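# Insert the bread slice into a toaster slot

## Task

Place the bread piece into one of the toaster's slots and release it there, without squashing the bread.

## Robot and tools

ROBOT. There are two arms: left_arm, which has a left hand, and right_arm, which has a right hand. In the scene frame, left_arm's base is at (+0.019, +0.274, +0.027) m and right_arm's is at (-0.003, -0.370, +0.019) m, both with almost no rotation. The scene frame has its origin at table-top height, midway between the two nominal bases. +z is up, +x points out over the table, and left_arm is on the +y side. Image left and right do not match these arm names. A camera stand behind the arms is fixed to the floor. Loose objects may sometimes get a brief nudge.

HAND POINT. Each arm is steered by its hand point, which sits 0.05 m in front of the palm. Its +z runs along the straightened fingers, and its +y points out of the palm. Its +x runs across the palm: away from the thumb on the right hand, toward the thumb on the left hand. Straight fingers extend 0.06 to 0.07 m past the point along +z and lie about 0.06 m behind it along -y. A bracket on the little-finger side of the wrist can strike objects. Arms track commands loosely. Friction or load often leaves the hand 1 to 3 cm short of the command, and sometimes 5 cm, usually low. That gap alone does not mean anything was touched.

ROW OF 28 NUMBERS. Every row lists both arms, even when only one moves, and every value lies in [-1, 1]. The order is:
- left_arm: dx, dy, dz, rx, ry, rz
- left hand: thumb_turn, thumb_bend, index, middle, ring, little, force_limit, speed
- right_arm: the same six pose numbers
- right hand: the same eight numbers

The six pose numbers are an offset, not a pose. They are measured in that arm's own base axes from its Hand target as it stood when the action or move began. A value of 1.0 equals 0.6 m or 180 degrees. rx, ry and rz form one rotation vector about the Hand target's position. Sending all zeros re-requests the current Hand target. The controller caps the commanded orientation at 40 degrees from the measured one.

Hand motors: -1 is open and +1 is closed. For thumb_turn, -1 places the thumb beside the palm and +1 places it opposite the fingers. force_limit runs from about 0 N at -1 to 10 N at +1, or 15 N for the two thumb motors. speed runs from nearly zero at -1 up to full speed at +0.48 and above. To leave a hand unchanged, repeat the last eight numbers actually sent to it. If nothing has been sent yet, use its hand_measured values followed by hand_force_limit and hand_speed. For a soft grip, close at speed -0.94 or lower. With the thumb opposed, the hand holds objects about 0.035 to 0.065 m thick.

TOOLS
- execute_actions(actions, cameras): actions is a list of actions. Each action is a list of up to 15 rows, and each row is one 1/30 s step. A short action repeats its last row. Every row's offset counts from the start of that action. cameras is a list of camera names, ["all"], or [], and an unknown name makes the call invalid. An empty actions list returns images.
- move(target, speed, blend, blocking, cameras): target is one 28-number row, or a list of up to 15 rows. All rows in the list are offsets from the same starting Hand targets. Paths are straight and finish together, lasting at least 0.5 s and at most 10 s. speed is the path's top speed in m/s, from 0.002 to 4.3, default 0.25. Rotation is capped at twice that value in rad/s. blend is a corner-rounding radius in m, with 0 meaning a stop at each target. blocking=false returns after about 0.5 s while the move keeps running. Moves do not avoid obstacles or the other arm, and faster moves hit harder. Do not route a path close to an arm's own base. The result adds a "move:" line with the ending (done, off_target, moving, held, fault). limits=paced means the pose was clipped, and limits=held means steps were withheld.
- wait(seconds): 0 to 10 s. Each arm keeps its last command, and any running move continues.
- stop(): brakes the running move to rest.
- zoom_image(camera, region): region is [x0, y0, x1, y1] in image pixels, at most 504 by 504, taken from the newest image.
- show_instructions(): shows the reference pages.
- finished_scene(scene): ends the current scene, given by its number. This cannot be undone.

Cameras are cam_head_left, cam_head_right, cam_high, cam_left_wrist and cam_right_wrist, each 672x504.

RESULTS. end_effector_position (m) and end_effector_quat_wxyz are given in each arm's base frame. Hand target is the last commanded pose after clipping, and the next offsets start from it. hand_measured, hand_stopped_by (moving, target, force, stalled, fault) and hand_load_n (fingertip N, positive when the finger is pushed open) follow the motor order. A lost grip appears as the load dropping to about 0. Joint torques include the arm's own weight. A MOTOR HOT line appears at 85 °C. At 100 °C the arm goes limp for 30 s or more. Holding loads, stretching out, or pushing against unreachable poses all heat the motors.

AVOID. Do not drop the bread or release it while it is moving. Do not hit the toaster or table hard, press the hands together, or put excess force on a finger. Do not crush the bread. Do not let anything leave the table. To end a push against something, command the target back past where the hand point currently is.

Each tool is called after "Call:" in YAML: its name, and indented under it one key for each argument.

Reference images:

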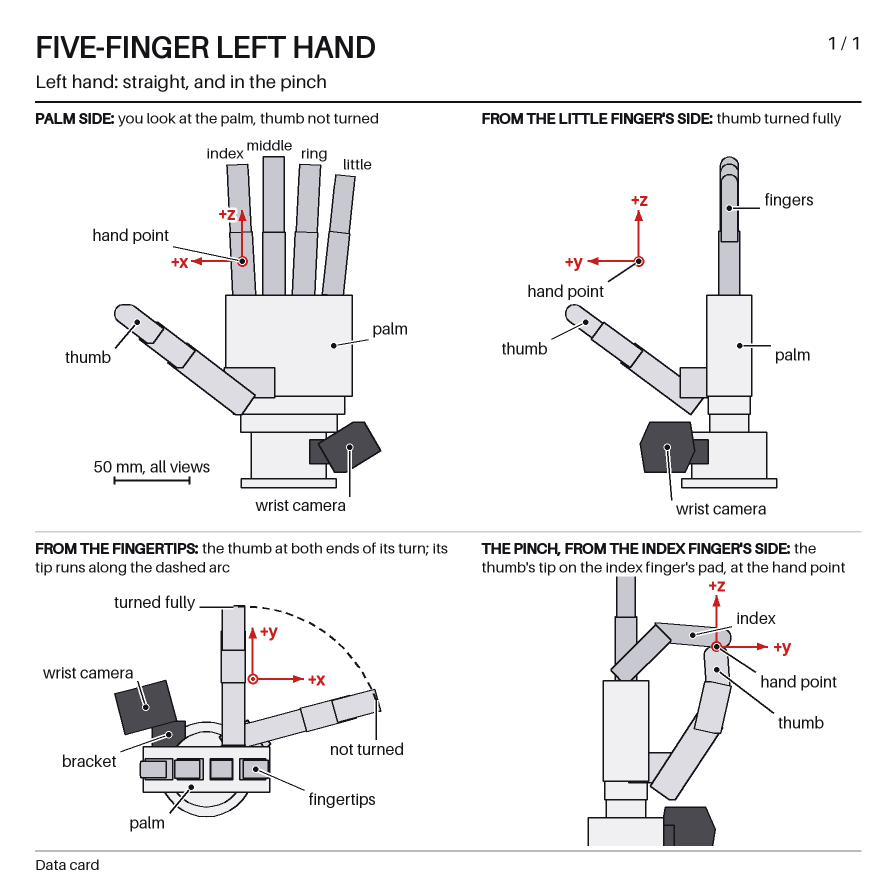

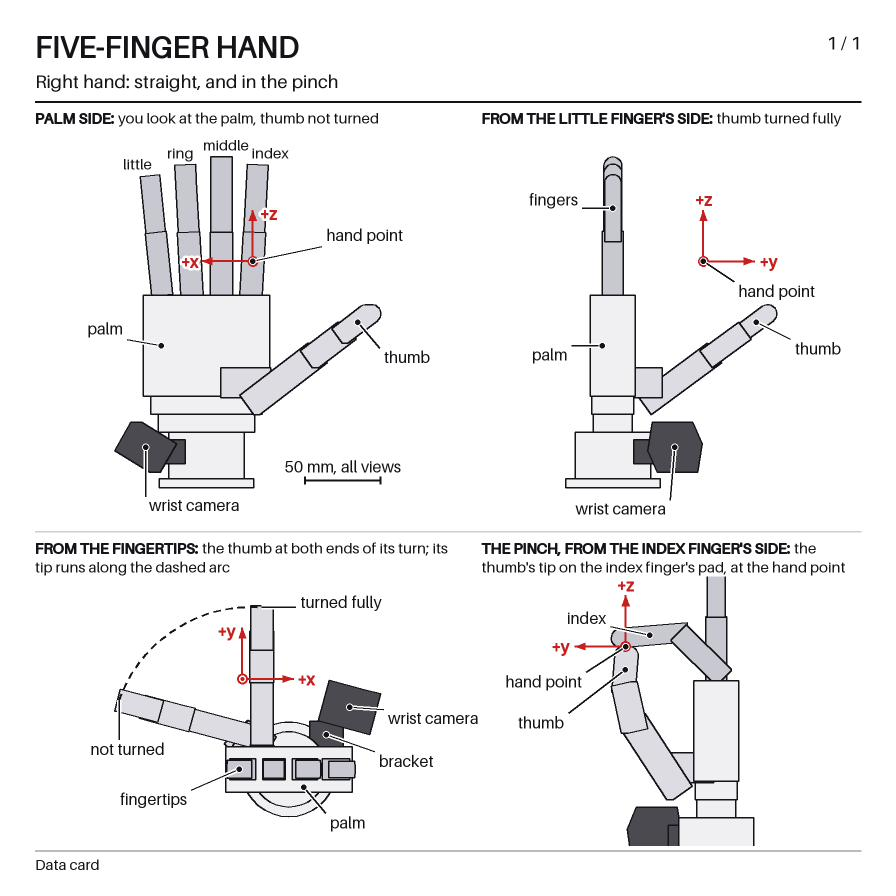

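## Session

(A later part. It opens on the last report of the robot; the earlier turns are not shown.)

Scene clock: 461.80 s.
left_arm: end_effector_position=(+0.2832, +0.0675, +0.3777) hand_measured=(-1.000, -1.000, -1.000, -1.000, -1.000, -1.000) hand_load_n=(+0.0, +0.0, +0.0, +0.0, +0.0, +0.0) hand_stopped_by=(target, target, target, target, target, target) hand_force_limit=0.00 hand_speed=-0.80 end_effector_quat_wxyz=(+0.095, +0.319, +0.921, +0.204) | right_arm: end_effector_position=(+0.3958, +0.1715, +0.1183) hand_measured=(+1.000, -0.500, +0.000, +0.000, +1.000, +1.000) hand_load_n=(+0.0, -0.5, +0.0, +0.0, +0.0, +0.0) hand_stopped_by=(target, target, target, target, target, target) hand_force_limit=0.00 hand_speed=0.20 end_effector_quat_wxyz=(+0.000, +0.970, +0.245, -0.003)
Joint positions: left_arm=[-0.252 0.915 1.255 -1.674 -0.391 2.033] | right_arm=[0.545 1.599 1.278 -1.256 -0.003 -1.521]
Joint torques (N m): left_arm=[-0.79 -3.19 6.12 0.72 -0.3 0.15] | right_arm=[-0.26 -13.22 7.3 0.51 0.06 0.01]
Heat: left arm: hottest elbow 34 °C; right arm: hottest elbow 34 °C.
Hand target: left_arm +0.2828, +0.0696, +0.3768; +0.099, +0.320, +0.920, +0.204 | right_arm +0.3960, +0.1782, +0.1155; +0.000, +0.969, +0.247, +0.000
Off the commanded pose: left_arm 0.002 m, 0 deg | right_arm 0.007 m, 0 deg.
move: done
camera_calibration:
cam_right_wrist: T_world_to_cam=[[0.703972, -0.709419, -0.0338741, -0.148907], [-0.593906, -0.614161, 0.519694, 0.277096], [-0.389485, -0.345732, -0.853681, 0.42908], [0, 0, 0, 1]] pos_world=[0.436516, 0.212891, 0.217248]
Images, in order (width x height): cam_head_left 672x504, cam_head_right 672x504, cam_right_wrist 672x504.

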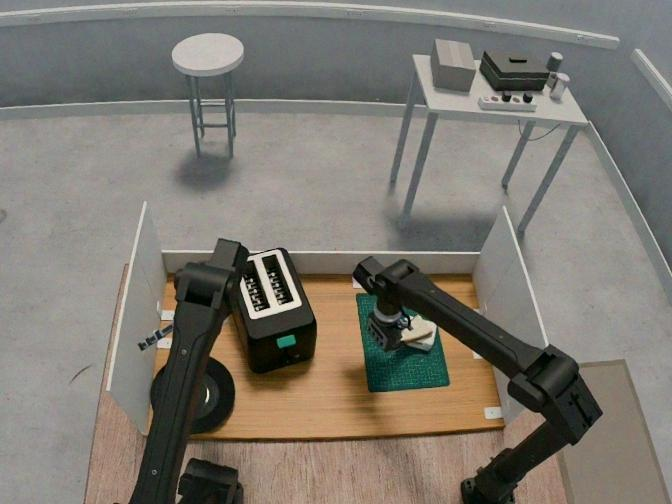

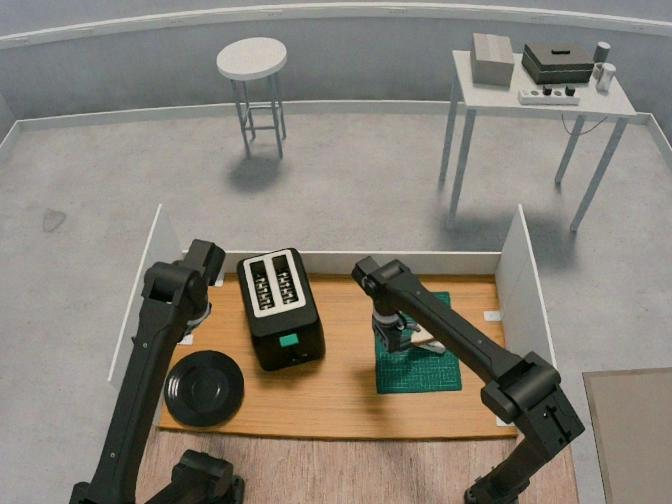

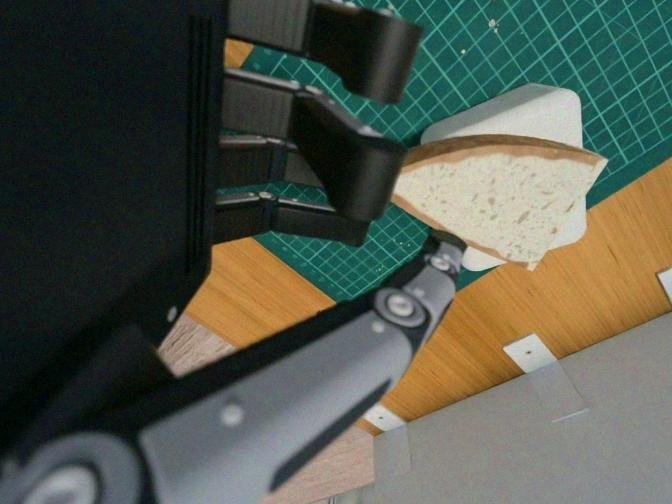

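Call:
move:
  target: [0,0,0,0,0,0,-1,-1,-1,-1,-1,-1,0,-0.8,-0.0067,0.0213,-0.079,0,0,0,1,-0.5,0,0,1,1,0,0.2]
  speed: 0.1
  cameras: ["cam_right_wrist","cam_head_left"]

Call:
zoom_image:
  camera: "cam_head_left"
  region: [350, 280, 470, 380]

Scene clock: 523.87 s.
left_arm: end_effector_position=(+0.2832, +0.0675, +0.3777) hand_measured=(-1.000, -1.000, -1.000, -1.000, -1.000, -1.000) hand_load_n=(+0.0, +0.0, +0.0, +0.0, +0.0, +0.0) hand_stopped_by=(target, target, target, target, target, target) hand_force_limit=0.00 hand_speed=-0.80 end_effector_quat_wxyz=(+0.095, +0.319, +0.921, +0.204) | right_arm: end_effector_position=(+0.3925, +0.1834, +0.0710) hand_measured=(+1.000, -0.500, +0.000, +0.000, +1.000, +1.000) hand_load_n=(+0.0, -0.5, +0.0, +0.0, +0.0, +0.0) hand_stopped_by=(target, target, target, target, target, target) hand_force_limit=0.00 hand_speed=0.20 end_effector_quat_wxyz=(+0.000, +0.970, +0.243, -0.004)
Joint positions: left_arm=[-0.252 0.915 1.255 -1.674 -0.391 2.033] | right_arm=[0.57 1.655 1.214 -1.137 -0.003 -1.492]
Joint torques (N m): left_arm=[-0.85 -2.78 6.22 0.8 -0.29 0.16] | right_arm=[0.03 -13.68 6.83 0.5 0.07 0]
Heat: left arm: hottest elbow 33 °C; right arm: hottest elbow 32 °C.
Hand target: left_arm +0.2828, +0.0696, +0.3768; +0.099, +0.320, +0.920, +0.204 | right_arm +0.3920, +0.1909, +0.0680; +0.000, +0.969, +0.247, +0.000
Off the commanded pose: left_arm 0.002 m, 0 deg | right_arm 0.008 m, 1 deg.
move: done
camera_calibration:
cam_right_wrist: T_world_to_cam=[[0.702036, -0.711343, -0.0337176, -0.138492], [-0.595441, -0.612304, 0.520129, 0.307147], [-0.390636, -0.345072, -0.853422, 0.391922], [0, 0, 0, 1]] pos_world=[0.433213, 0.224793, 0.170049]
Images, in order (width x height): cam_head_left 672x504, cam_right_wrist 672x504.

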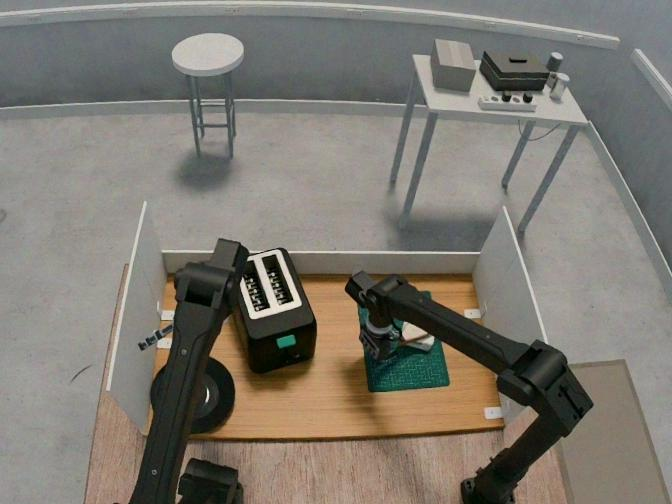

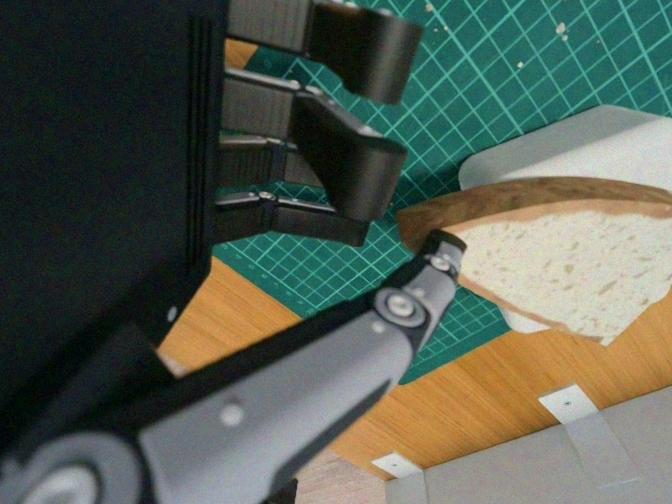

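Scaled by 4.200 from the camera's 672x504 image, which has a finer 960x720 frame.

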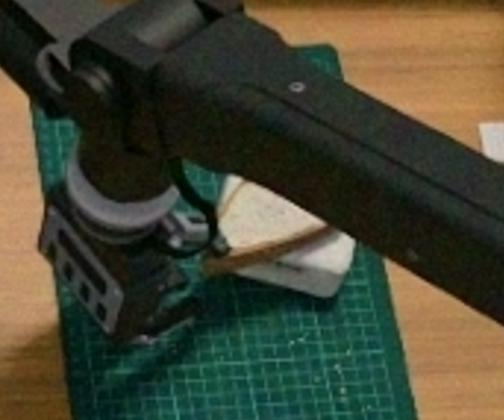

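Call:
zoom_image:
  camera: "cam_right_wrist"
  region: [310, 130, 510, 330]

Scaled by 2.520 from the camera's 672x504 image, which has a finer 960x720 frame.

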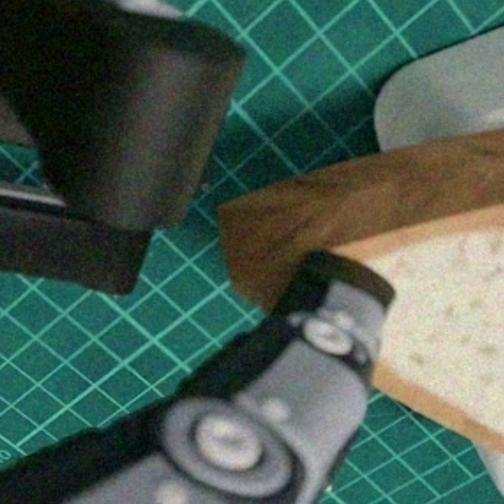

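Call:
move:
  target:
    - [0,0,0,0,0,0,-1,-1,-1,-1,-1,-1,0,-0.8,0,0,-0.012,0,0,0,1,-0.5,0,0,1,1,0,0.2]
    - [0,0,0,0,0,0,-1,-1,-1,-1,-1,-1,0,-0.8,0.0215,-0.0455,-0.012,0,0,0,1,-0.5,0,0,1,1,0,0.2]
  speed: 0.06
  cameras: ["cam_right_wrist"]

Call:
zoom_image:
  camera: "cam_right_wrist"
  region: [310, 130, 510, 330]

Scene clock: 555.97 s.
left_arm: end_effector_position=(+0.2832, +0.0675, +0.3777) hand_measured=(-1.000, -1.000, -1.000, -1.000, -1.000, -1.000) hand_load_n=(+0.0, +0.0, +0.0, +0.0, +0.0, +0.0) hand_stopped_by=(target, target, target, target, target, target) hand_force_limit=0.00 hand_speed=-0.80 end_effector_quat_wxyz=(+0.095, +0.319, +0.921, +0.204) | right_arm: end_effector_position=(+0.3992, +0.1712, +0.0651) hand_measured=(+1.000, -0.500, +0.000, +0.000, +1.000, +1.000) hand_load_n=(+0.0, +0.0, +0.0, +0.0, +0.0, +0.0) hand_stopped_by=(target, target, target, target, target, target) hand_force_limit=0.00 hand_speed=0.20 end_effector_quat_wxyz=(-0.001, +0.968, +0.251, -0.002)
Joint positions: left_arm=[-0.252 0.915 1.255 -1.674 -0.391 2.033] | right_arm=[0.541 1.655 1.198 -1.116 -0.003 -1.537]
Joint torques (N m): left_arm=[-0.91 -2.78 6.22 0.76 -0.31 0.18] | right_arm=[-2.37 -14.1 6.45 0.55 0.07 -0.12]
Heat: left arm: hottest elbow 33 °C; right arm: hottest elbow 30 °C.
Hand target: left_arm +0.2828, +0.0696, +0.3768; +0.099, +0.320, +0.920, +0.204 | right_arm +0.4049, +0.1637, +0.0609; +0.000, +0.969, +0.247, +0.000
Off the commanded pose: left_arm 0.002 m, 0 deg | right_arm 0.010 m, 1 deg.
move: done
camera_calibration:
cam_right_wrist: T_world_to_cam=[[0.712915, -0.700466, -0.03316, -0.158434], [-0.58752, -0.622442, 0.517094, 0.305637], [-0.382847, -0.349162, -0.855286, 0.38296], [0, 0, 0, 1]] pos_world=[0.439133, 0.212979, 0.164243]
Images, in order (width x height): cam_right_wrist 672x504.

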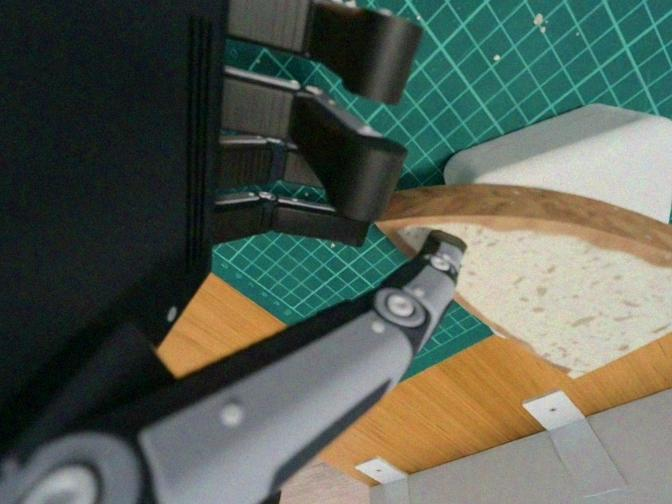

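Scaled by 2.520 from the camera's 672x504 image, which has a finer 960x720 frame.

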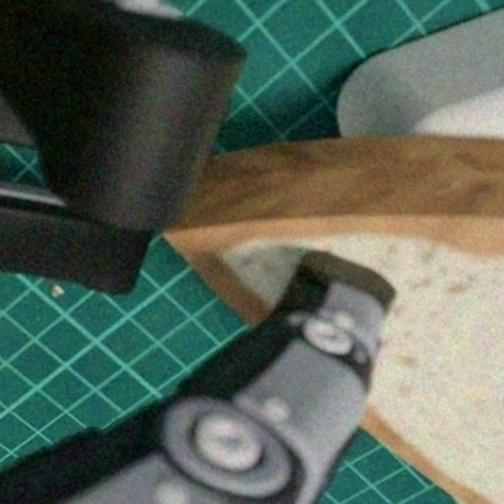

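Call:
move:
  target: [0,0,0,0,0,0,-1,-1,-1,-1,-1,-1,0,-0.8,0,0,0,0,0,0,1,-0.9,0,0,1,1,0,0.0]
  speed: 0.06
  cameras: ["cam_right_wrist","cam_head_left"]

Call:
zoom_image:
  camera: "cam_head_left"
  region: [370, 310, 450, 380]

Scene clock: 593.23 s.
left_arm: end_effector_position=(+0.2832, +0.0675, +0.3777) hand_measured=(-1.000, -1.000, -1.000, -1.000, -1.000, -1.000) hand_load_n=(+0.0, +0.0, +0.0, +0.0, +0.0, +0.0) hand_stopped_by=(target, target, target, target, target, target) hand_force_limit=0.00 hand_speed=-0.80 end_effector_quat_wxyz=(+0.095, +0.319, +0.921, +0.204) | right_arm: end_effector_position=(+0.4001, +0.1705, +0.0650) hand_measured=(+1.000, -0.900, +0.000, +0.000, +1.000, +1.000) hand_load_n=(+0.0, +0.0, +0.0, +0.0, +0.0, +0.0) hand_stopped_by=(target, target, target, target, target, target) hand_force_limit=0.00 hand_speed=0.00 end_effector_quat_wxyz=(-0.001, +0.968, +0.251, -0.001)
Joint positions: left_arm=[-0.252 0.915 1.255 -1.674 -0.391 2.033] | right_arm=[0.539 1.655 1.198 -1.115 -0.003 -1.539]
Joint torques (N m): left_arm=[-0.62 -2.96 6.15 0.68 -0.3 0.18] | right_arm=[-2.78 -13.8 6.49 0.47 0.07 -0.12]
Heat: left arm: hottest elbow 33 °C; right arm: hottest elbow 30 °C.
Hand target: left_arm +0.2828, +0.0696, +0.3768; +0.099, +0.320, +0.920, +0.204 | right_arm +0.4049, +0.1636, +0.0609; +0.000, +0.969, +0.247, +0.000
Off the commanded pose: left_arm 0.002 m, 0 deg | right_arm 0.009 m, 1 deg.
move: done
camera_calibration:
cam_right_wrist: T_world_to_cam=[[0.713227, -0.700161, -0.032892, -0.15974], [-0.587749, -0.622967, 0.516202, 0.305911], [-0.381915, -0.348837, -0.855835, 0.382559], [0, 0, 0, 1]] pos_world=[0.439834, 0.212179, 0.164242]
Images, in order (width x height): cam_head_left 672x504, cam_right_wrist 672x504.

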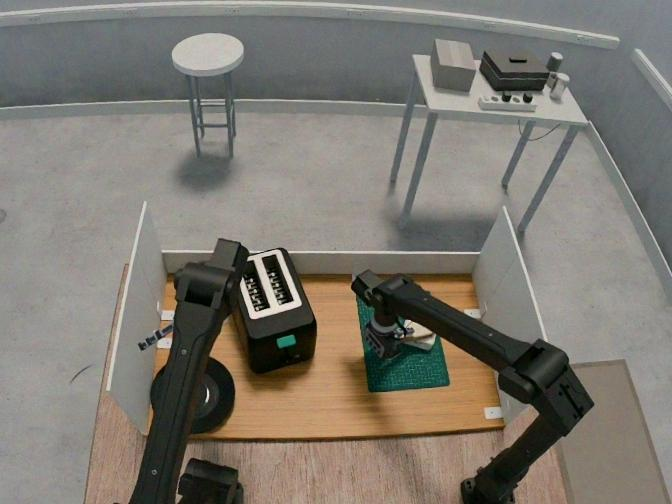

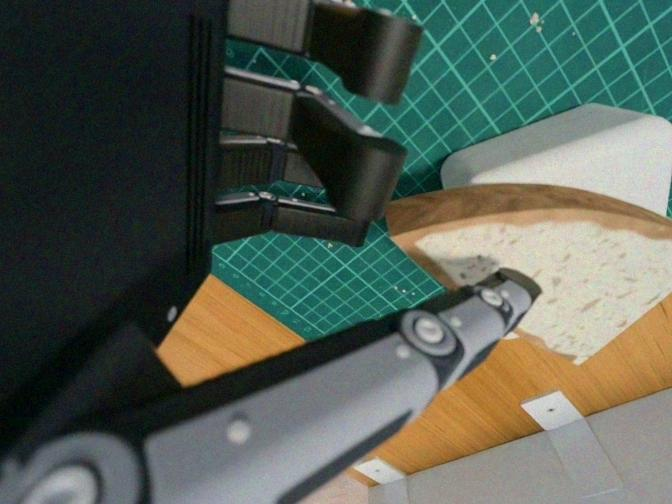

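Scaled by 6.300 from the camera's 672x504 image, which has a finer 960x720 frame.

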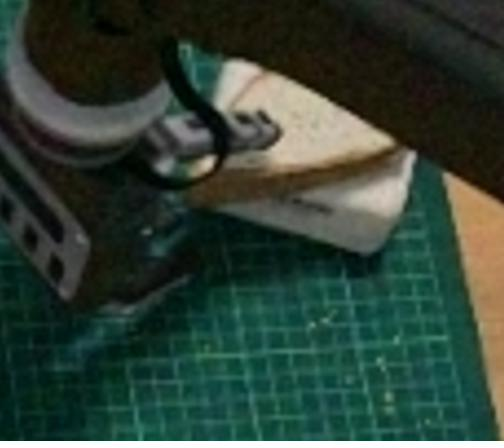

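Call:
move:
  target: [0,0,0,0,0,0,-1,-1,-1,-1,-1,-1,0,-0.8,0.0277,-0.0418,0,0,0,0,1,-0.9,0,0,1,1,0,0.0]
  speed: 0.05
  cameras: ["cam_right_wrist"]

Call:
zoom_image:
  camera: "cam_right_wrist"
  region: [300, 100, 560, 360]

Scene clock: 611.33 s.
left_arm: end_effector_position=(+0.2832, +0.0675, +0.3777) hand_measured=(-1.000, -1.000, -1.000, -1.000, -1.000, -1.000) hand_load_n=(+0.0, +0.0, +0.0, +0.0, -0.5, +0.0) hand_stopped_by=(target, target, target, target, target, target) hand_force_limit=0.00 hand_speed=-0.80 end_effector_quat_wxyz=(+0.095, +0.319, +0.921, +0.204) | right_arm: end_effector_position=(+0.4141, +0.1451, +0.0650) hand_measured=(+1.000, -0.900, +0.000, +0.000, +1.000, +1.000) hand_load_n=(+0.0, +0.0, +0.0, +0.0, +0.0, +0.0) hand_stopped_by=(target, target, target, target, target, target) hand_force_limit=0.00 hand_speed=0.00 end_effector_quat_wxyz=(-0.001, +0.968, +0.251, -0.001)
Joint positions: left_arm=[-0.252 0.915 1.255 -1.674 -0.391 2.033] | right_arm=[0.476 1.655 1.198 -1.115 -0.003 -1.601]
Joint torques (N m): left_arm=[-1.14 -3.08 6.11 0.75 -0.31 0.17] | right_arm=[-2.43 -13.45 7.1 0.43 0.08 -0.11]
Heat: left arm: hottest elbow 33 °C; right arm: hottest elbow 30 °C.
Hand target: left_arm +0.2828, +0.0696, +0.3768; +0.099, +0.320, +0.920, +0.204 | right_arm +0.4215, +0.1385, +0.0609; +0.000, +0.969, +0.247, +0.000
Off the commanded pose: left_arm 0.002 m, 0 deg | right_arm 0.011 m, 1 deg.
move: off_target (right_arm)
camera_calibration:
cam_right_wrist: T_world_to_cam=[[0.712737, -0.700656, -0.0329648, -0.187252], [-0.588256, -0.622674, 0.515976, 0.298588], [-0.382048, -0.348364, -0.855968, 0.379077], [0, 0, 0, 1]] pos_world=[0.453934, 0.18678, 0.164241]
Images, in order (width x height): cam_right_wrist 672x504.

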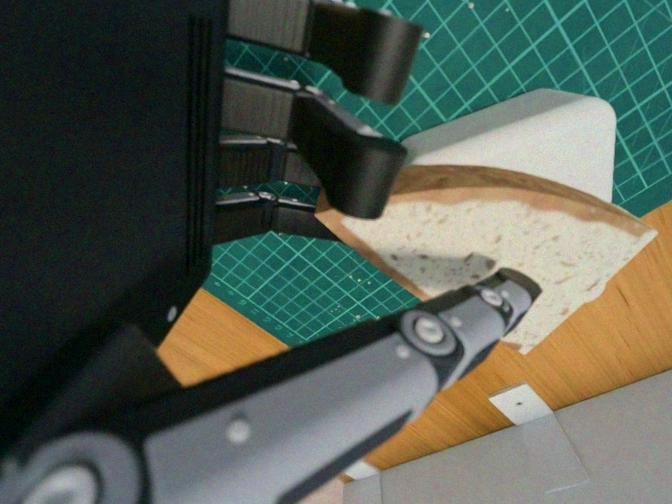

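Scaled by 1.938 from the camera's 672x504 image, which has a finer 960x720 frame.

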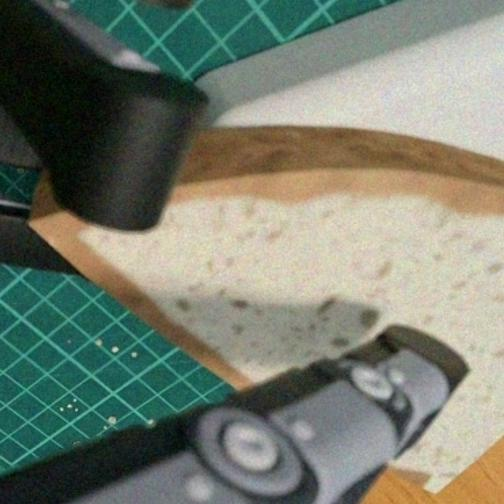

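Call:
move:
  target: [0,0,0,0,0,0,-1,-1,-1,-1,-1,-1,0,-0.8,0,0,0,0,0,0,1,-0.9,0.08,0.08,1,1,-0.8,-0.85]
  speed: 0.05
  cameras: ["cam_right_wrist"]

Call:
execute_actions:
  actions:
    - [[0,0,0,0,0,0,-1,-1,-1,-1,-1,-1,0,-0.8,0,0,0,0,0,0,1,0.3,0.08,0.08,1,1,-0.6,-0.8]]
  cameras: ["cam_right_wrist"]

Scene clock: 625.40 s.
left_arm: end_effector_position=(+0.2832, +0.0675, +0.3777) hand_measured=(-1.000, -1.000, -1.000, -1.000, -1.000, -1.000) hand_load_n=(+0.5, +0.0, +0.0, +0.0, +0.0, +0.0) hand_stopped_by=(target, target, target, target, target, target) hand_force_limit=0.00 hand_speed=-0.80 end_effector_quat_wxyz=(+0.095, +0.319, +0.921, +0.204) | right_arm: end_effector_position=(+0.4142, +0.1451, +0.0644) hand_measured=(+1.000, -0.900, +0.080, +0.080, +1.000, +1.000) hand_load_n=(+0.0, +0.0, +0.0, +0.0, +0.0, +0.0) hand_stopped_by=(target, target, target, target, target, target) hand_force_limit=-0.80 hand_speed=-0.85 end_effector_quat_wxyz=(-0.001, +0.968, +0.252, -0.002)
Joint positions: left_arm=[-0.252 0.915 1.255 -1.674 -0.391 2.033] | right_arm=[0.476 1.657 1.198 -1.115 -0.003 -1.603]
Joint torques (N m): left_arm=[-0.44 -2.96 6.08 0.83 -0.31 0.18] | right_arm=[-2.49 -13.63 7.17 0.39 0.08 -0.12]
Heat: left arm: hottest elbow 33 °C; right arm: hottest elbow 30 °C.
Hand target: left_arm +0.2828, +0.0696, +0.3768; +0.099, +0.320, +0.920, +0.204 | right_arm +0.4215, +0.1385, +0.0608; +0.000, +0.969, +0.247, +0.000
Off the commanded pose: left_arm 0.002 m, 0 deg | right_arm 0.010 m, 1 deg.
move: done
camera_calibration:
cam_right_wrist: T_world_to_cam=[[0.714263, -0.699075, -0.0335011, -0.18818], [-0.586117, -0.623638, 0.517245, 0.298068], [-0.382486, -0.349813, -0.855181, 0.378893], [0, 0, 0, 1]] pos_world=[0.454034, 0.186877, 0.163544]
Images, in order (width x height): cam_right_wrist 672x504.

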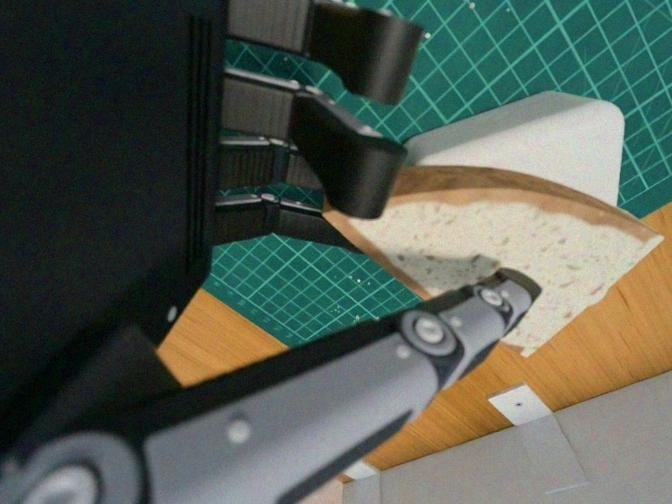

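Scene clock: 626.70 s.
left_arm: end_effector_position=(+0.2832, +0.0675, +0.3777) hand_measured=(-1.000, -1.000, -1.000, -1.000, -1.000, -1.000) hand_load_n=(+0.0, +0.0, +0.0, +0.0, +0.0, +0.0) hand_stopped_by=(target, target, target, target, target, target) hand_force_limit=0.00 hand_speed=-0.80 end_effector_quat_wxyz=(+0.095, +0.319, +0.921, +0.204) | right_arm: end_effector_position=(+0.4143, +0.1449, +0.0644) hand_measured=(+1.000, -0.608, +0.080, +0.080, +1.000, +1.000) hand_load_n=(+0.5, +3.5, +0.0, +1.5, +0.0, +0.0) hand_stopped_by=(target, force, target, target, target, target) hand_force_limit=-0.60 hand_speed=-0.80 end_effector_quat_wxyz=(-0.001, +0.968, +0.252, -0.002)
Joint positions: left_arm=[-0.252 0.915 1.255 -1.674 -0.391 2.033] | right_arm=[0.476 1.657 1.198 -1.115 -0.003 -1.604]
Joint torques (N m): left_arm=[-0.44 -2.78 6.12 0.75 -0.29 0.16] | right_arm=[-2.73 -13.68 7.12 0.36 0.07 -0.13]
Heat: left arm: hottest elbow 33 °C; right arm: hottest elbow 30 °C.
Hand target: left_arm +0.2828, +0.0696, +0.3768; +0.099, +0.320, +0.920, +0.204 | right_arm +0.4215, +0.1385, +0.0608; +0.000, +0.969, +0.247, +0.000
Off the commanded pose: left_arm 0.002 m, 0 deg | right_arm 0.010 m, 1 deg.
Step readings (end_effector_position of left_arm | right_arm):
0: (+0.2832, +0.0675, +0.3777) | (+0.4142, +0.1451, +0.0644)
1: (+0.2832, +0.0675, +0.3777) | (+0.4142, +0.1451, +0.0644)
2: (+0.2832, +0.0675, +0.3777) | (+0.4142, +0.1451, +0.0644)
4: (+0.2832, +0.0675, +0.3777) | (+0.4142, +0.1451, +0.0644)
8: (+0.2832, +0.0675, +0.3777) | (+0.4142, +0.1451, +0.0644)
15: (+0.2832, +0.0675, +0.3777) | (+0.4142, +0.1451, +0.0644)
camera_calibration:
cam_right_wrist: T_world_to_cam=[[0.71427, -0.699088, -0.0330871, -0.18846], [-0.586243, -0.623458, 0.517319, 0.298014], [-0.38228, -0.350108, -0.855153, 0.378818], [0, 0, 0, 1]] pos_world=[0.454134, 0.186676, 0.163544]
Images, in order (width x height): cam_right_wrist 672x504.

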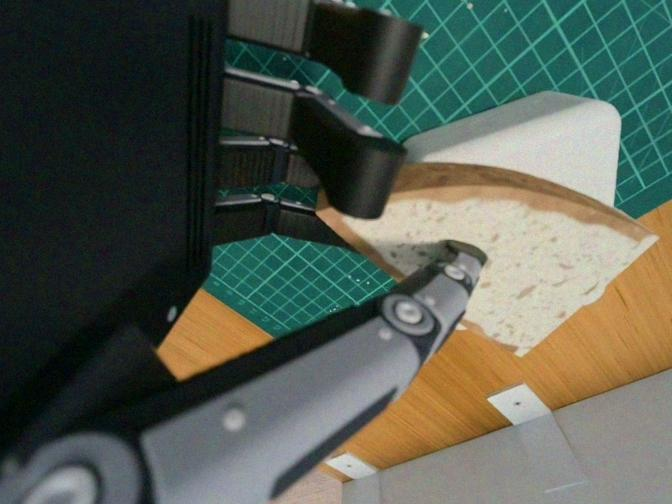

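Call:
move:
  target:
    - [0,0,0,0,0,0,-1,-1,-1,-1,-1,-1,0,-0.8,0,0,0,0,0,0,1,-0.9,-0.12,-0.12,1,1,-0.4,-0.3]
    - [0,0,0,0,0,0,-1,-1,-1,-1,-1,-1,0,-0.8,0,0,0.01,0,0,0,1,-0.9,-0.12,-0.12,1,1,-0.4,-0.3]
  speed: 0.05
  cameras: ["cam_right_wrist"]

Scene clock: 644.53 s.
left_arm: end_effector_position=(+0.2832, +0.0675, +0.3777) hand_measured=(-1.000, -1.000, -1.000, -1.000, -1.000, -1.000) hand_load_n=(+0.0, +0.0, +0.0, +0.0, +0.0, +0.0) hand_stopped_by=(target, target, target, target, target, target) hand_force_limit=0.00 hand_speed=-0.80 end_effector_quat_wxyz=(+0.095, +0.319, +0.921, +0.204) | right_arm: end_effector_position=(+0.4144, +0.1444, +0.0641) hand_measured=(+1.000, -0.900, -0.120, -0.120, +1.000, +1.000) hand_load_n=(+0.0, +0.0, +0.0, +0.0, +0.0, +0.0) hand_stopped_by=(target, target, target, target, target, target) hand_force_limit=-0.40 hand_speed=-0.30 end_effector_quat_wxyz=(-0.001, +0.968, +0.251, -0.002)
Joint positions: left_arm=[-0.252 0.915 1.255 -1.674 -0.391 2.033] | right_arm=[0.475 1.658 1.198 -1.115 -0.003 -1.604]
Joint torques (N m): left_arm=[-0.44 -2.84 6.11 0.85 -0.31 0.17] | right_arm=[-2.43 -14.21 7.76 -0.2 0.06 -0.12]
Heat: left arm: hottest elbow 33 °C; right arm: hottest elbow 30 °C.
Hand target: left_arm +0.2828, +0.0696, +0.3768; +0.099, +0.320, +0.920, +0.204 | right_arm +0.4215, +0.1385, +0.0668; +0.000, +0.969, +0.247, +0.000
Off the commanded pose: left_arm 0.002 m, 0 deg | right_arm 0.010 m, 1 deg.
move: done
camera_calibration:
cam_right_wrist: T_world_to_cam=[[0.713387, -0.699976, -0.0333479, -0.188355], [-0.586642, -0.622558, 0.51795, 0.297935], [-0.383314, -0.349936, -0.85476, 0.378751], [0, 0, 0, 1]] pos_world=[0.454332, 0.186177, 0.163145]
Images, in order (width x height): cam_right_wrist 672x504.

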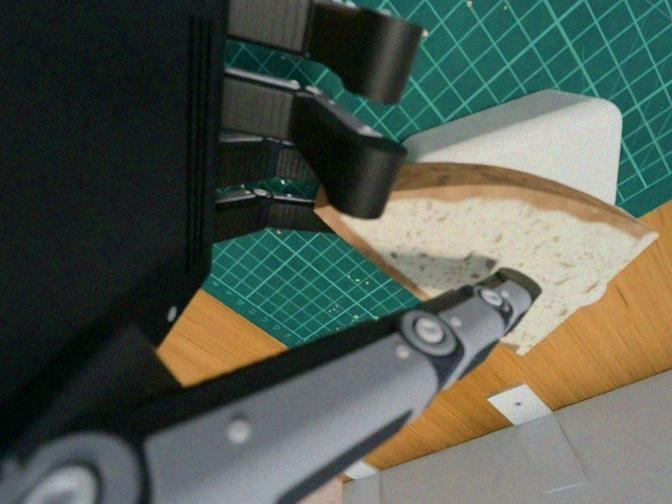

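Call:
move:
  target: [0,0,0,0,0,0,-1,-1,-1,-1,-1,-1,0,-0.8,0,0,0.013,0,0,0,1,-0.9,-0.12,-0.12,1,1,-0.4,-0.3]
  speed: 0.05
  cameras: []

Scene clock: 650.07 s.
left_arm: end_effector_position=(+0.2832, +0.0675, +0.3777) hand_measured=(-1.000, -1.000, -1.000, -1.000, -1.000, -1.000) hand_load_n=(+0.0, +0.0, +0.0, +0.0, +0.0, +0.0) hand_stopped_by=(target, target, target, target, target, target) hand_force_limit=0.00 hand_speed=-0.80 end_effector_quat_wxyz=(+0.095, +0.319, +0.921, +0.204) | right_arm: end_effector_position=(+0.4113, +0.1427, +0.0645) hand_measured=(+1.000, -0.900, -0.120, -0.120, +1.000, +1.000) hand_load_n=(+0.0, -0.5, +0.0, +0.0, +0.0, +0.0) hand_stopped_by=(target, target, target, target, target, target) hand_force_limit=-0.40 hand_speed=-0.30 end_effector_quat_wxyz=(+0.001, +0.968, +0.251, -0.009)
Joint positions: left_arm=[-0.252 0.915 1.255 -1.674 -0.391 2.033] | right_arm=[0.475 1.658 1.198 -1.129 -0.003 -1.604]
Joint torques (N m): left_arm=[-0.5 -2.61 6.05 0.81 -0.29 0.16] | right_arm=[-2.43 -14.92 8.59 -0.35 0.08 -0.13]
Heat: left arm: hottest elbow 33 °C; right arm: hottest elbow 30 °C.
Hand target: left_arm +0.2828, +0.0696, +0.3768; +0.099, +0.320, +0.920, +0.204 | right_arm +0.4215, +0.1386, +0.0746; +0.000, +0.969, +0.247, +0.000
Off the commanded pose: left_arm 0.002 m, 0 deg | right_arm 0.015 m, 1 deg.
move: off_target (right_arm)
No camera images: "cameras" was empty.

Call:
move:
  target: [0,0,0,0,0,0,-1,-1,-1,-1,-1,-1,0,-0.8,0,0,0.01,0,0,0,1,-0.9,-0.12,-0.12,1,1,-0.4,-0.3]
  speed: 0.05
  cameras: []

Scene clock: 655.67 s.
left_arm: end_effector_position=(+0.2832, +0.0675, +0.3777) hand_measured=(-1.000, -1.000, -1.000, -1.000, -1.000, -1.000) hand_load_n=(+0.0, +0.0, +0.0, +0.0, +0.0, +0.0) hand_stopped_by=(target, target, target, target, target, target) hand_force_limit=0.00 hand_speed=-0.80 end_effector_quat_wxyz=(+0.095, +0.319, +0.921, +0.204) | right_arm: end_effector_position=(+0.4076, +0.1409, +0.0651) hand_measured=(+1.000, -0.900, -0.120, -0.120, +1.000, +1.000) hand_load_n=(+0.0, +0.0, +0.0, +0.0, +0.0, +0.0) hand_stopped_by=(target, target, target, target, target, target) hand_force_limit=-0.40 hand_speed=-0.30 end_effector_quat_wxyz=(+0.002, +0.968, +0.251, -0.016)
Joint positions: left_arm=[-0.252 0.915 1.255 -1.674 -0.391 2.033] | right_arm=[0.475 1.658 1.198 -1.144 -0.003 -1.604]
Joint torques (N m): left_arm=[-0.56 -2.96 6.11 0.69 -0.31 0.13] | right_arm=[-2.26 -15.62 9.2 -0.59 0.08 -0.13]
Heat: left arm: hottest elbow 33 °C; right arm: hottest elbow 31 °C.
Hand target: left_arm +0.2828, +0.0696, +0.3768; +0.099, +0.320, +0.920, +0.204 | right_arm +0.4215, +0.1386, +0.0806; +0.000, +0.969, +0.247, +0.000
Off the commanded pose: left_arm 0.002 m, 0 deg | right_arm 0.021 m, 2 deg.
move: off_target (right_arm)
No camera images: "cameras" was empty.

Call:
move:
  target:
    - [0,0,0,0,0,0,-1,-1,-1,-1,-1,-1,0,-0.8,-0.0442,0.0857,-0.0277,0,0,0,1,-0.9,-0.12,-0.12,1,1,-0.4,-0.3]
    - [0,0,0,0,0,0,-1,-1,-1,-1,-1,-1,0,-0.8,-0.0442,0.0857,0.049,0,0,0,1,-0.9,-0.12,-0.12,1,1,-0.4,-0.3]
    - [0,0,0,0,0,0,-1,-1,-1,-1,-1,-1,0,-0.8,-0.0442,0.0857,-0.0227,0,0,0,1,-0.9,-0.12,-0.12,1,1,-0.4,-0.3]
  speed: [0.05,0.1,0.06]
  cameras: ["cam_right_wrist","cam_head_left"]

Scene clock: 668.53 s.
left_arm: end_effector_position=(+0.2832, +0.0675, +0.3777) hand_measured=(-1.000, -1.000, -1.000, -1.000, -1.000, -1.000) hand_load_n=(+0.0, +0.0, +0.0, +0.0, +0.0, +0.0) hand_stopped_by=(target, target, target, target, target, target) hand_force_limit=0.00 hand_speed=-0.80 end_effector_quat_wxyz=(+0.095, +0.319, +0.921, +0.204) | right_arm: end_effector_position=(+0.3962, +0.1830, +0.0715) hand_measured=(+1.000, -0.900, -0.120, -0.120, +1.000, +1.000) hand_load_n=(+0.5, +0.0, +0.0, +0.0, +0.0, +0.0) hand_stopped_by=(target, target, target, target, target, target) hand_force_limit=-0.40 hand_speed=-0.30 end_effector_quat_wxyz=(-0.001, +0.970, +0.243, -0.001)
Joint positions: left_arm=[-0.252 0.915 1.255 -1.674 -0.391 2.033] | right_arm=[0.565 1.658 1.22 -1.135 -0.003 -1.497]
Joint torques (N m): left_arm=[-0.26 -2.32 6.02 0.85 -0.32 0.15] | right_arm=[-0.09 -13.63 6.64 0.46 0.05 0.04]
Heat: left arm: hottest elbow 33 °C; right arm: hottest elbow 32 °C.
Hand target: left_arm +0.2828, +0.0696, +0.3768; +0.099, +0.320, +0.920, +0.204 | right_arm +0.3951, +0.1899, +0.0671; +0.000, +0.969, +0.247, +0.000
Off the commanded pose: left_arm 0.002 m, 0 deg | right_arm 0.008 m, 0 deg.
move: done
camera_calibration:
cam_right_wrist: T_world_to_cam=[[0.702194, -0.711246, -0.0324501, -0.141666], [-0.597517, -0.61347, 0.51636, 0.310251], [-0.387166, -0.343196, -0.855756, 0.391981], [0, 0, 0, 1]] pos_world=[0.436619, 0.224097, 0.170642]
Images, in order (width x height): cam_head_left 672x504, cam_right_wrist 672x504.

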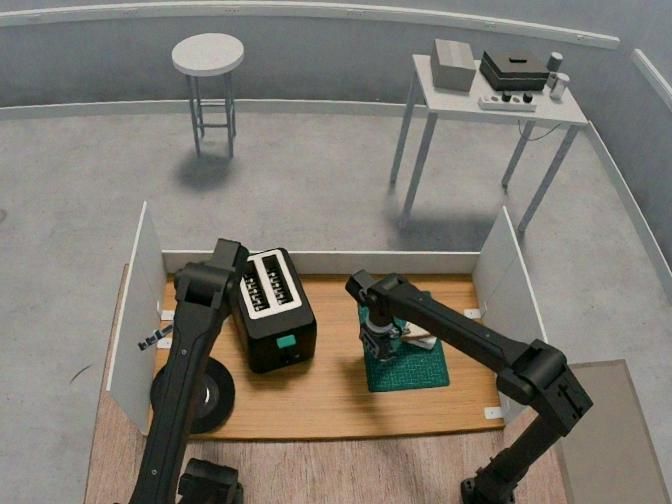

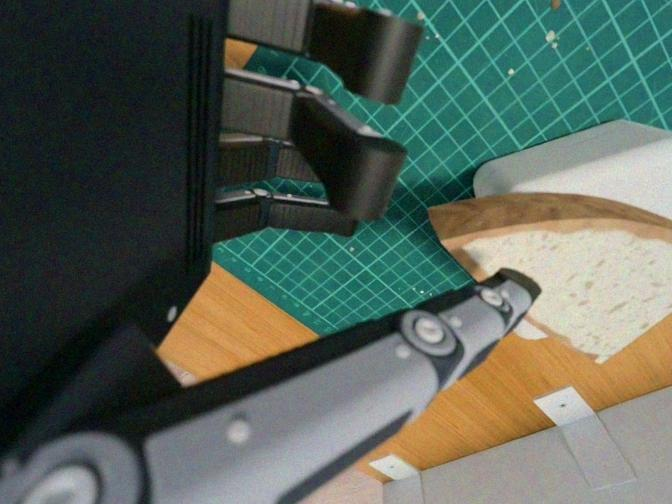

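Call:
move:
  target: [0,0,0,0,0,0,-1,-1,-1,-1,-1,-1,0,-0.8,0.046,-0.083,0,0,0,0,1,-0.9,-0.2,-0.2,1,1,-0.4,-0.3]
  speed: 0.05
  cameras: ["cam_right_wrist"]

Scene clock: 684.60 s.
left_arm: end_effector_position=(+0.2832, +0.0675, +0.3777) hand_measured=(-1.000, -1.000, -1.000, -1.000, -1.000, -1.000) hand_load_n=(+0.0, +0.0, +0.0, +0.0, +0.0, +0.0) hand_stopped_by=(target, target, target, target, target, target) hand_force_limit=0.00 hand_speed=-0.80 end_effector_quat_wxyz=(+0.095, +0.319, +0.921, +0.204) | right_arm: end_effector_position=(+0.4182, +0.1462, +0.0715) hand_measured=(+1.000, -0.900, -0.200, -0.200, +1.000, +1.000) hand_load_n=(+0.0, +0.0, +0.0, +0.0, +0.0, +0.0) hand_stopped_by=(target, target, target, target, target, target) hand_force_limit=-0.40 hand_speed=-0.30 end_effector_quat_wxyz=(-0.001, +0.968, +0.250, -0.001)
Joint positions: left_arm=[-0.252 0.915 1.255 -1.674 -0.391 2.033] | right_arm=[0.475 1.658 1.22 -1.135 -0.003 -1.601]
Joint torques (N m): left_arm=[-0.5 -2.43 6.13 0.73 -0.31 0.17] | right_arm=[-2.14 -13.98 6.57 0.49 0.06 -0.19]
Heat: left arm: hottest elbow 33 °C; right arm: hottest elbow 31 °C.
Hand target: left_arm +0.2828, +0.0696, +0.3768; +0.099, +0.320, +0.920, +0.204 | right_arm +0.4227, +0.1401, +0.0671; +0.000, +0.969, +0.247, +0.000
Off the commanded pose: left_arm 0.002 m, 0 deg | right_arm 0.009 m, 0 deg.
move: done
camera_calibration:
cam_right_wrist: T_world_to_cam=[[0.711119, -0.702317, -0.0325671, -0.188275], [-0.589794, -0.621117, 0.516097, 0.298712], [-0.382692, -0.347799, -0.855911, 0.386649], [0, 0, 0, 1]] pos_world=[0.458032, 0.187782, 0.170641]
Images, in order (width x height): cam_right_wrist 672x504.

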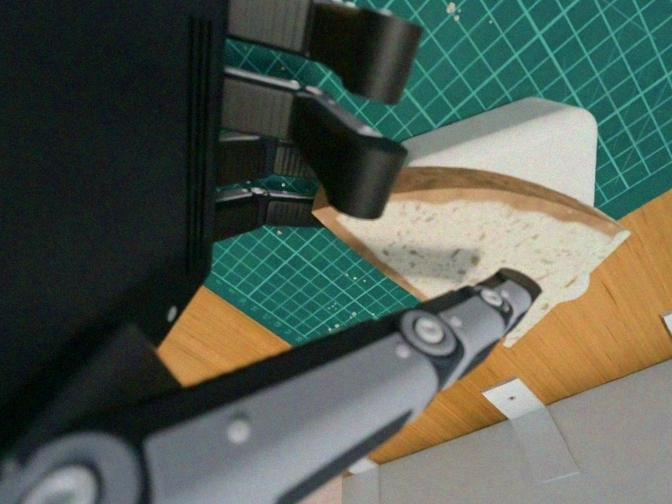

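Call:
move:
  target: [0,0,0,0,0,0,-1,-1,-1,-1,-1,-1,0,-0.8,0.012,-0.022,0,0,0,0,1,-0.9,-0.2,-0.2,1,1,-0.4,-0.3]
  speed: 0.05
  cameras: ["cam_right_wrist"]

Call:
zoom_image:
  camera: "cam_right_wrist"
  region: [280, 100, 540, 360]

Scene clock: 692.13 s.
left_arm: end_effector_position=(+0.2832, +0.0675, +0.3777) hand_measured=(-1.000, -1.000, -1.000, -1.000, -1.000, -1.000) hand_load_n=(+0.0, +0.0, +0.0, +0.0, +0.0, +0.0) hand_stopped_by=(target, target, target, target, target, target) hand_force_limit=0.00 hand_speed=-0.80 end_effector_quat_wxyz=(+0.095, +0.319, +0.921, +0.204) | right_arm: end_effector_position=(+0.4241, +0.1348, +0.0714) hand_measured=(+1.000, -0.900, -0.200, -0.200, +1.000, +1.000) hand_load_n=(+0.0, +0.0, +0.0, +0.0, +0.0, +0.0) hand_stopped_by=(target, target, target, target, target, target) hand_force_limit=-0.40 hand_speed=-0.30 end_effector_quat_wxyz=(-0.001, +0.968, +0.251, -0.001)
Joint positions: left_arm=[-0.252 0.915 1.255 -1.674 -0.391 2.033] | right_arm=[0.447 1.658 1.22 -1.135 -0.003 -1.631]
Joint torques (N m): left_arm=[-0.38 -2.37 6.15 0.75 -0.3 0.18] | right_arm=[-2.67 -13.86 6.76 0.44 0.07 -0.17]
Heat: left arm: hottest elbow 33 °C; right arm: hottest elbow 30 °C.
Hand target: left_arm +0.2828, +0.0696, +0.3768; +0.099, +0.320, +0.920, +0.204 | right_arm +0.4299, +0.1270, +0.0671; +0.000, +0.969, +0.247, +0.000
Off the commanded pose: left_arm 0.002 m, 0 deg | right_arm 0.011 m, 1 deg.
move: off_target (right_arm)
camera_calibration:
cam_right_wrist: T_world_to_cam=[[0.713224, -0.700157, -0.0330452, -0.201616], [-0.587826, -0.623145, 0.515898, 0.294593], [-0.381801, -0.348526, -0.856012, 0.384671], [0, 0, 0, 1]] pos_world=[0.463835, 0.17648, 0.170641]
Images, in order (width x height): cam_right_wrist 672x504.

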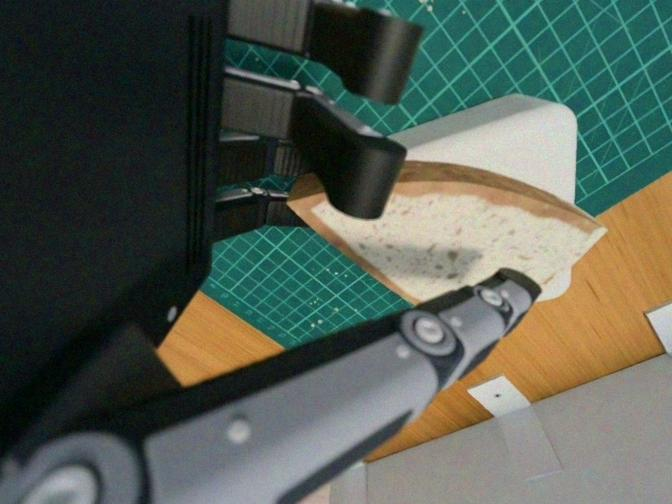

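Scaled by 1.938 from the camera's 672x504 image, which has a finer 960x720 frame.

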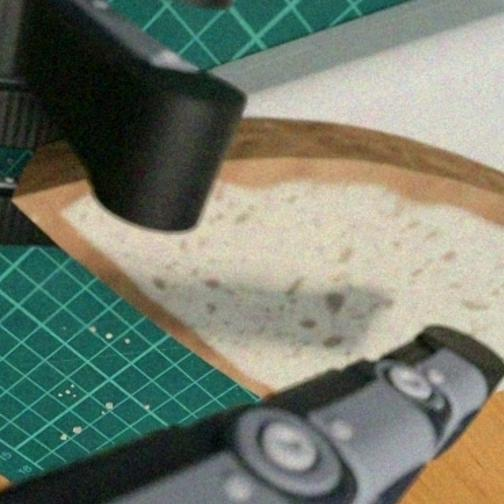

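Call:
execute_actions:
  actions:
    - [[0,0,0,0,0,0,-1,-1,-1,-1,-1,-1,0,-0.8,0,0,0,0,0,0,1,-0.05,-0.2,-0.2,1,1,-0.7,-0.7]]
  cameras: ["cam_right_wrist"]

Call:
zoom_image:
  camera: "cam_right_wrist"
  region: [280, 100, 540, 360]

Scene clock: 700.90 s.
left_arm: end_effector_position=(+0.2832, +0.0675, +0.3777) hand_measured=(-1.000, -1.000, -1.000, -1.000, -1.000, -1.000) hand_load_n=(+0.0, +0.0, +0.0, +0.0, +0.0, +0.0) hand_stopped_by=(target, target, target, target, target, target) hand_force_limit=0.00 hand_speed=-0.80 end_effector_quat_wxyz=(+0.095, +0.319, +0.921, +0.204) | right_arm: end_effector_position=(+0.4242, +0.1345, +0.0714) hand_measured=(+1.000, -0.390, -0.200, -0.200, +1.000, +1.000) hand_load_n=(+0.5, +2.5, +0.0, +2.0, +0.0, +0.0) hand_stopped_by=(target, force, target, target, target, target) hand_force_limit=-0.70 hand_speed=-0.70 end_effector_quat_wxyz=(-0.001, +0.968, +0.251, -0.001)
Joint positions: left_arm=[-0.252 0.915 1.255 -1.674 -0.391 2.033] | right_arm=[0.447 1.658 1.22 -1.135 -0.003 -1.632]
Joint torques (N m): left_arm=[-0.32 -2.9 6.05 0.73 -0.31 0.17] | right_arm=[-2.67 -13.8 6.8 0.46 0.06 -0.14]
Heat: left arm: hottest elbow 33 °C; right arm: hottest elbow 30 °C.
Hand target: left_arm +0.2828, +0.0696, +0.3768; +0.099, +0.320, +0.920, +0.204 | right_arm +0.4299, +0.1269, +0.0671; +0.000, +0.969, +0.247, +0.000
Off the commanded pose: left_arm 0.002 m, 0 deg | right_arm 0.010 m, 1 deg.
Step readings (end_effector_position of left_arm | right_arm):
0: (+0.2832, +0.0675, +0.3777) | (+0.4241, +0.1348, +0.0714)
1: (+0.2832, +0.0675, +0.3777) | (+0.4241, +0.1348, +0.0714)
2: (+0.2832, +0.0675, +0.3777) | (+0.4241, +0.1348, +0.0714)
4: (+0.2832, +0.0675, +0.3777) | (+0.4241, +0.1348, +0.0714)
8: (+0.2832, +0.0675, +0.3777) | (+0.4241, +0.1348, +0.0714)
15: (+0.2832, +0.0675, +0.3777) | (+0.4241, +0.1348, +0.0714)
camera_calibration:
cam_right_wrist: T_world_to_cam=[[0.713477, -0.699919, -0.0326009, -0.202064], [-0.587707, -0.623128, 0.516054, 0.294442], [-0.381511, -0.349033, -0.855936, 0.384581], [0, 0, 0, 1]] pos_world=[0.463935, 0.176279, 0.170641]
Images, in order (width x height): cam_right_wrist 672x504.

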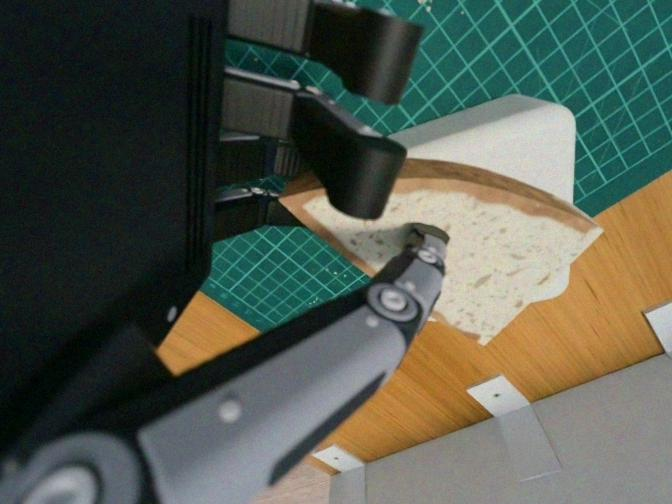

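Scaled by 1.938 from the camera's 672x504 image, which has a finer 960x720 frame.

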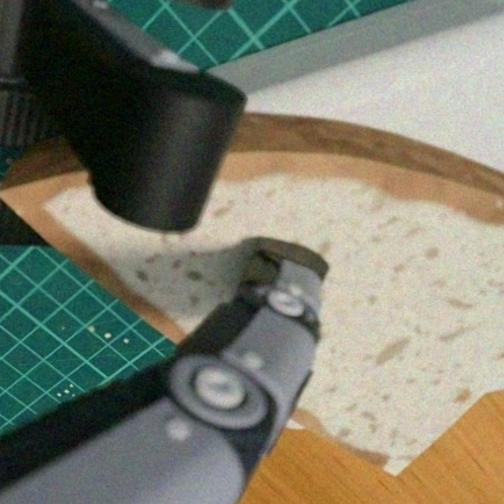

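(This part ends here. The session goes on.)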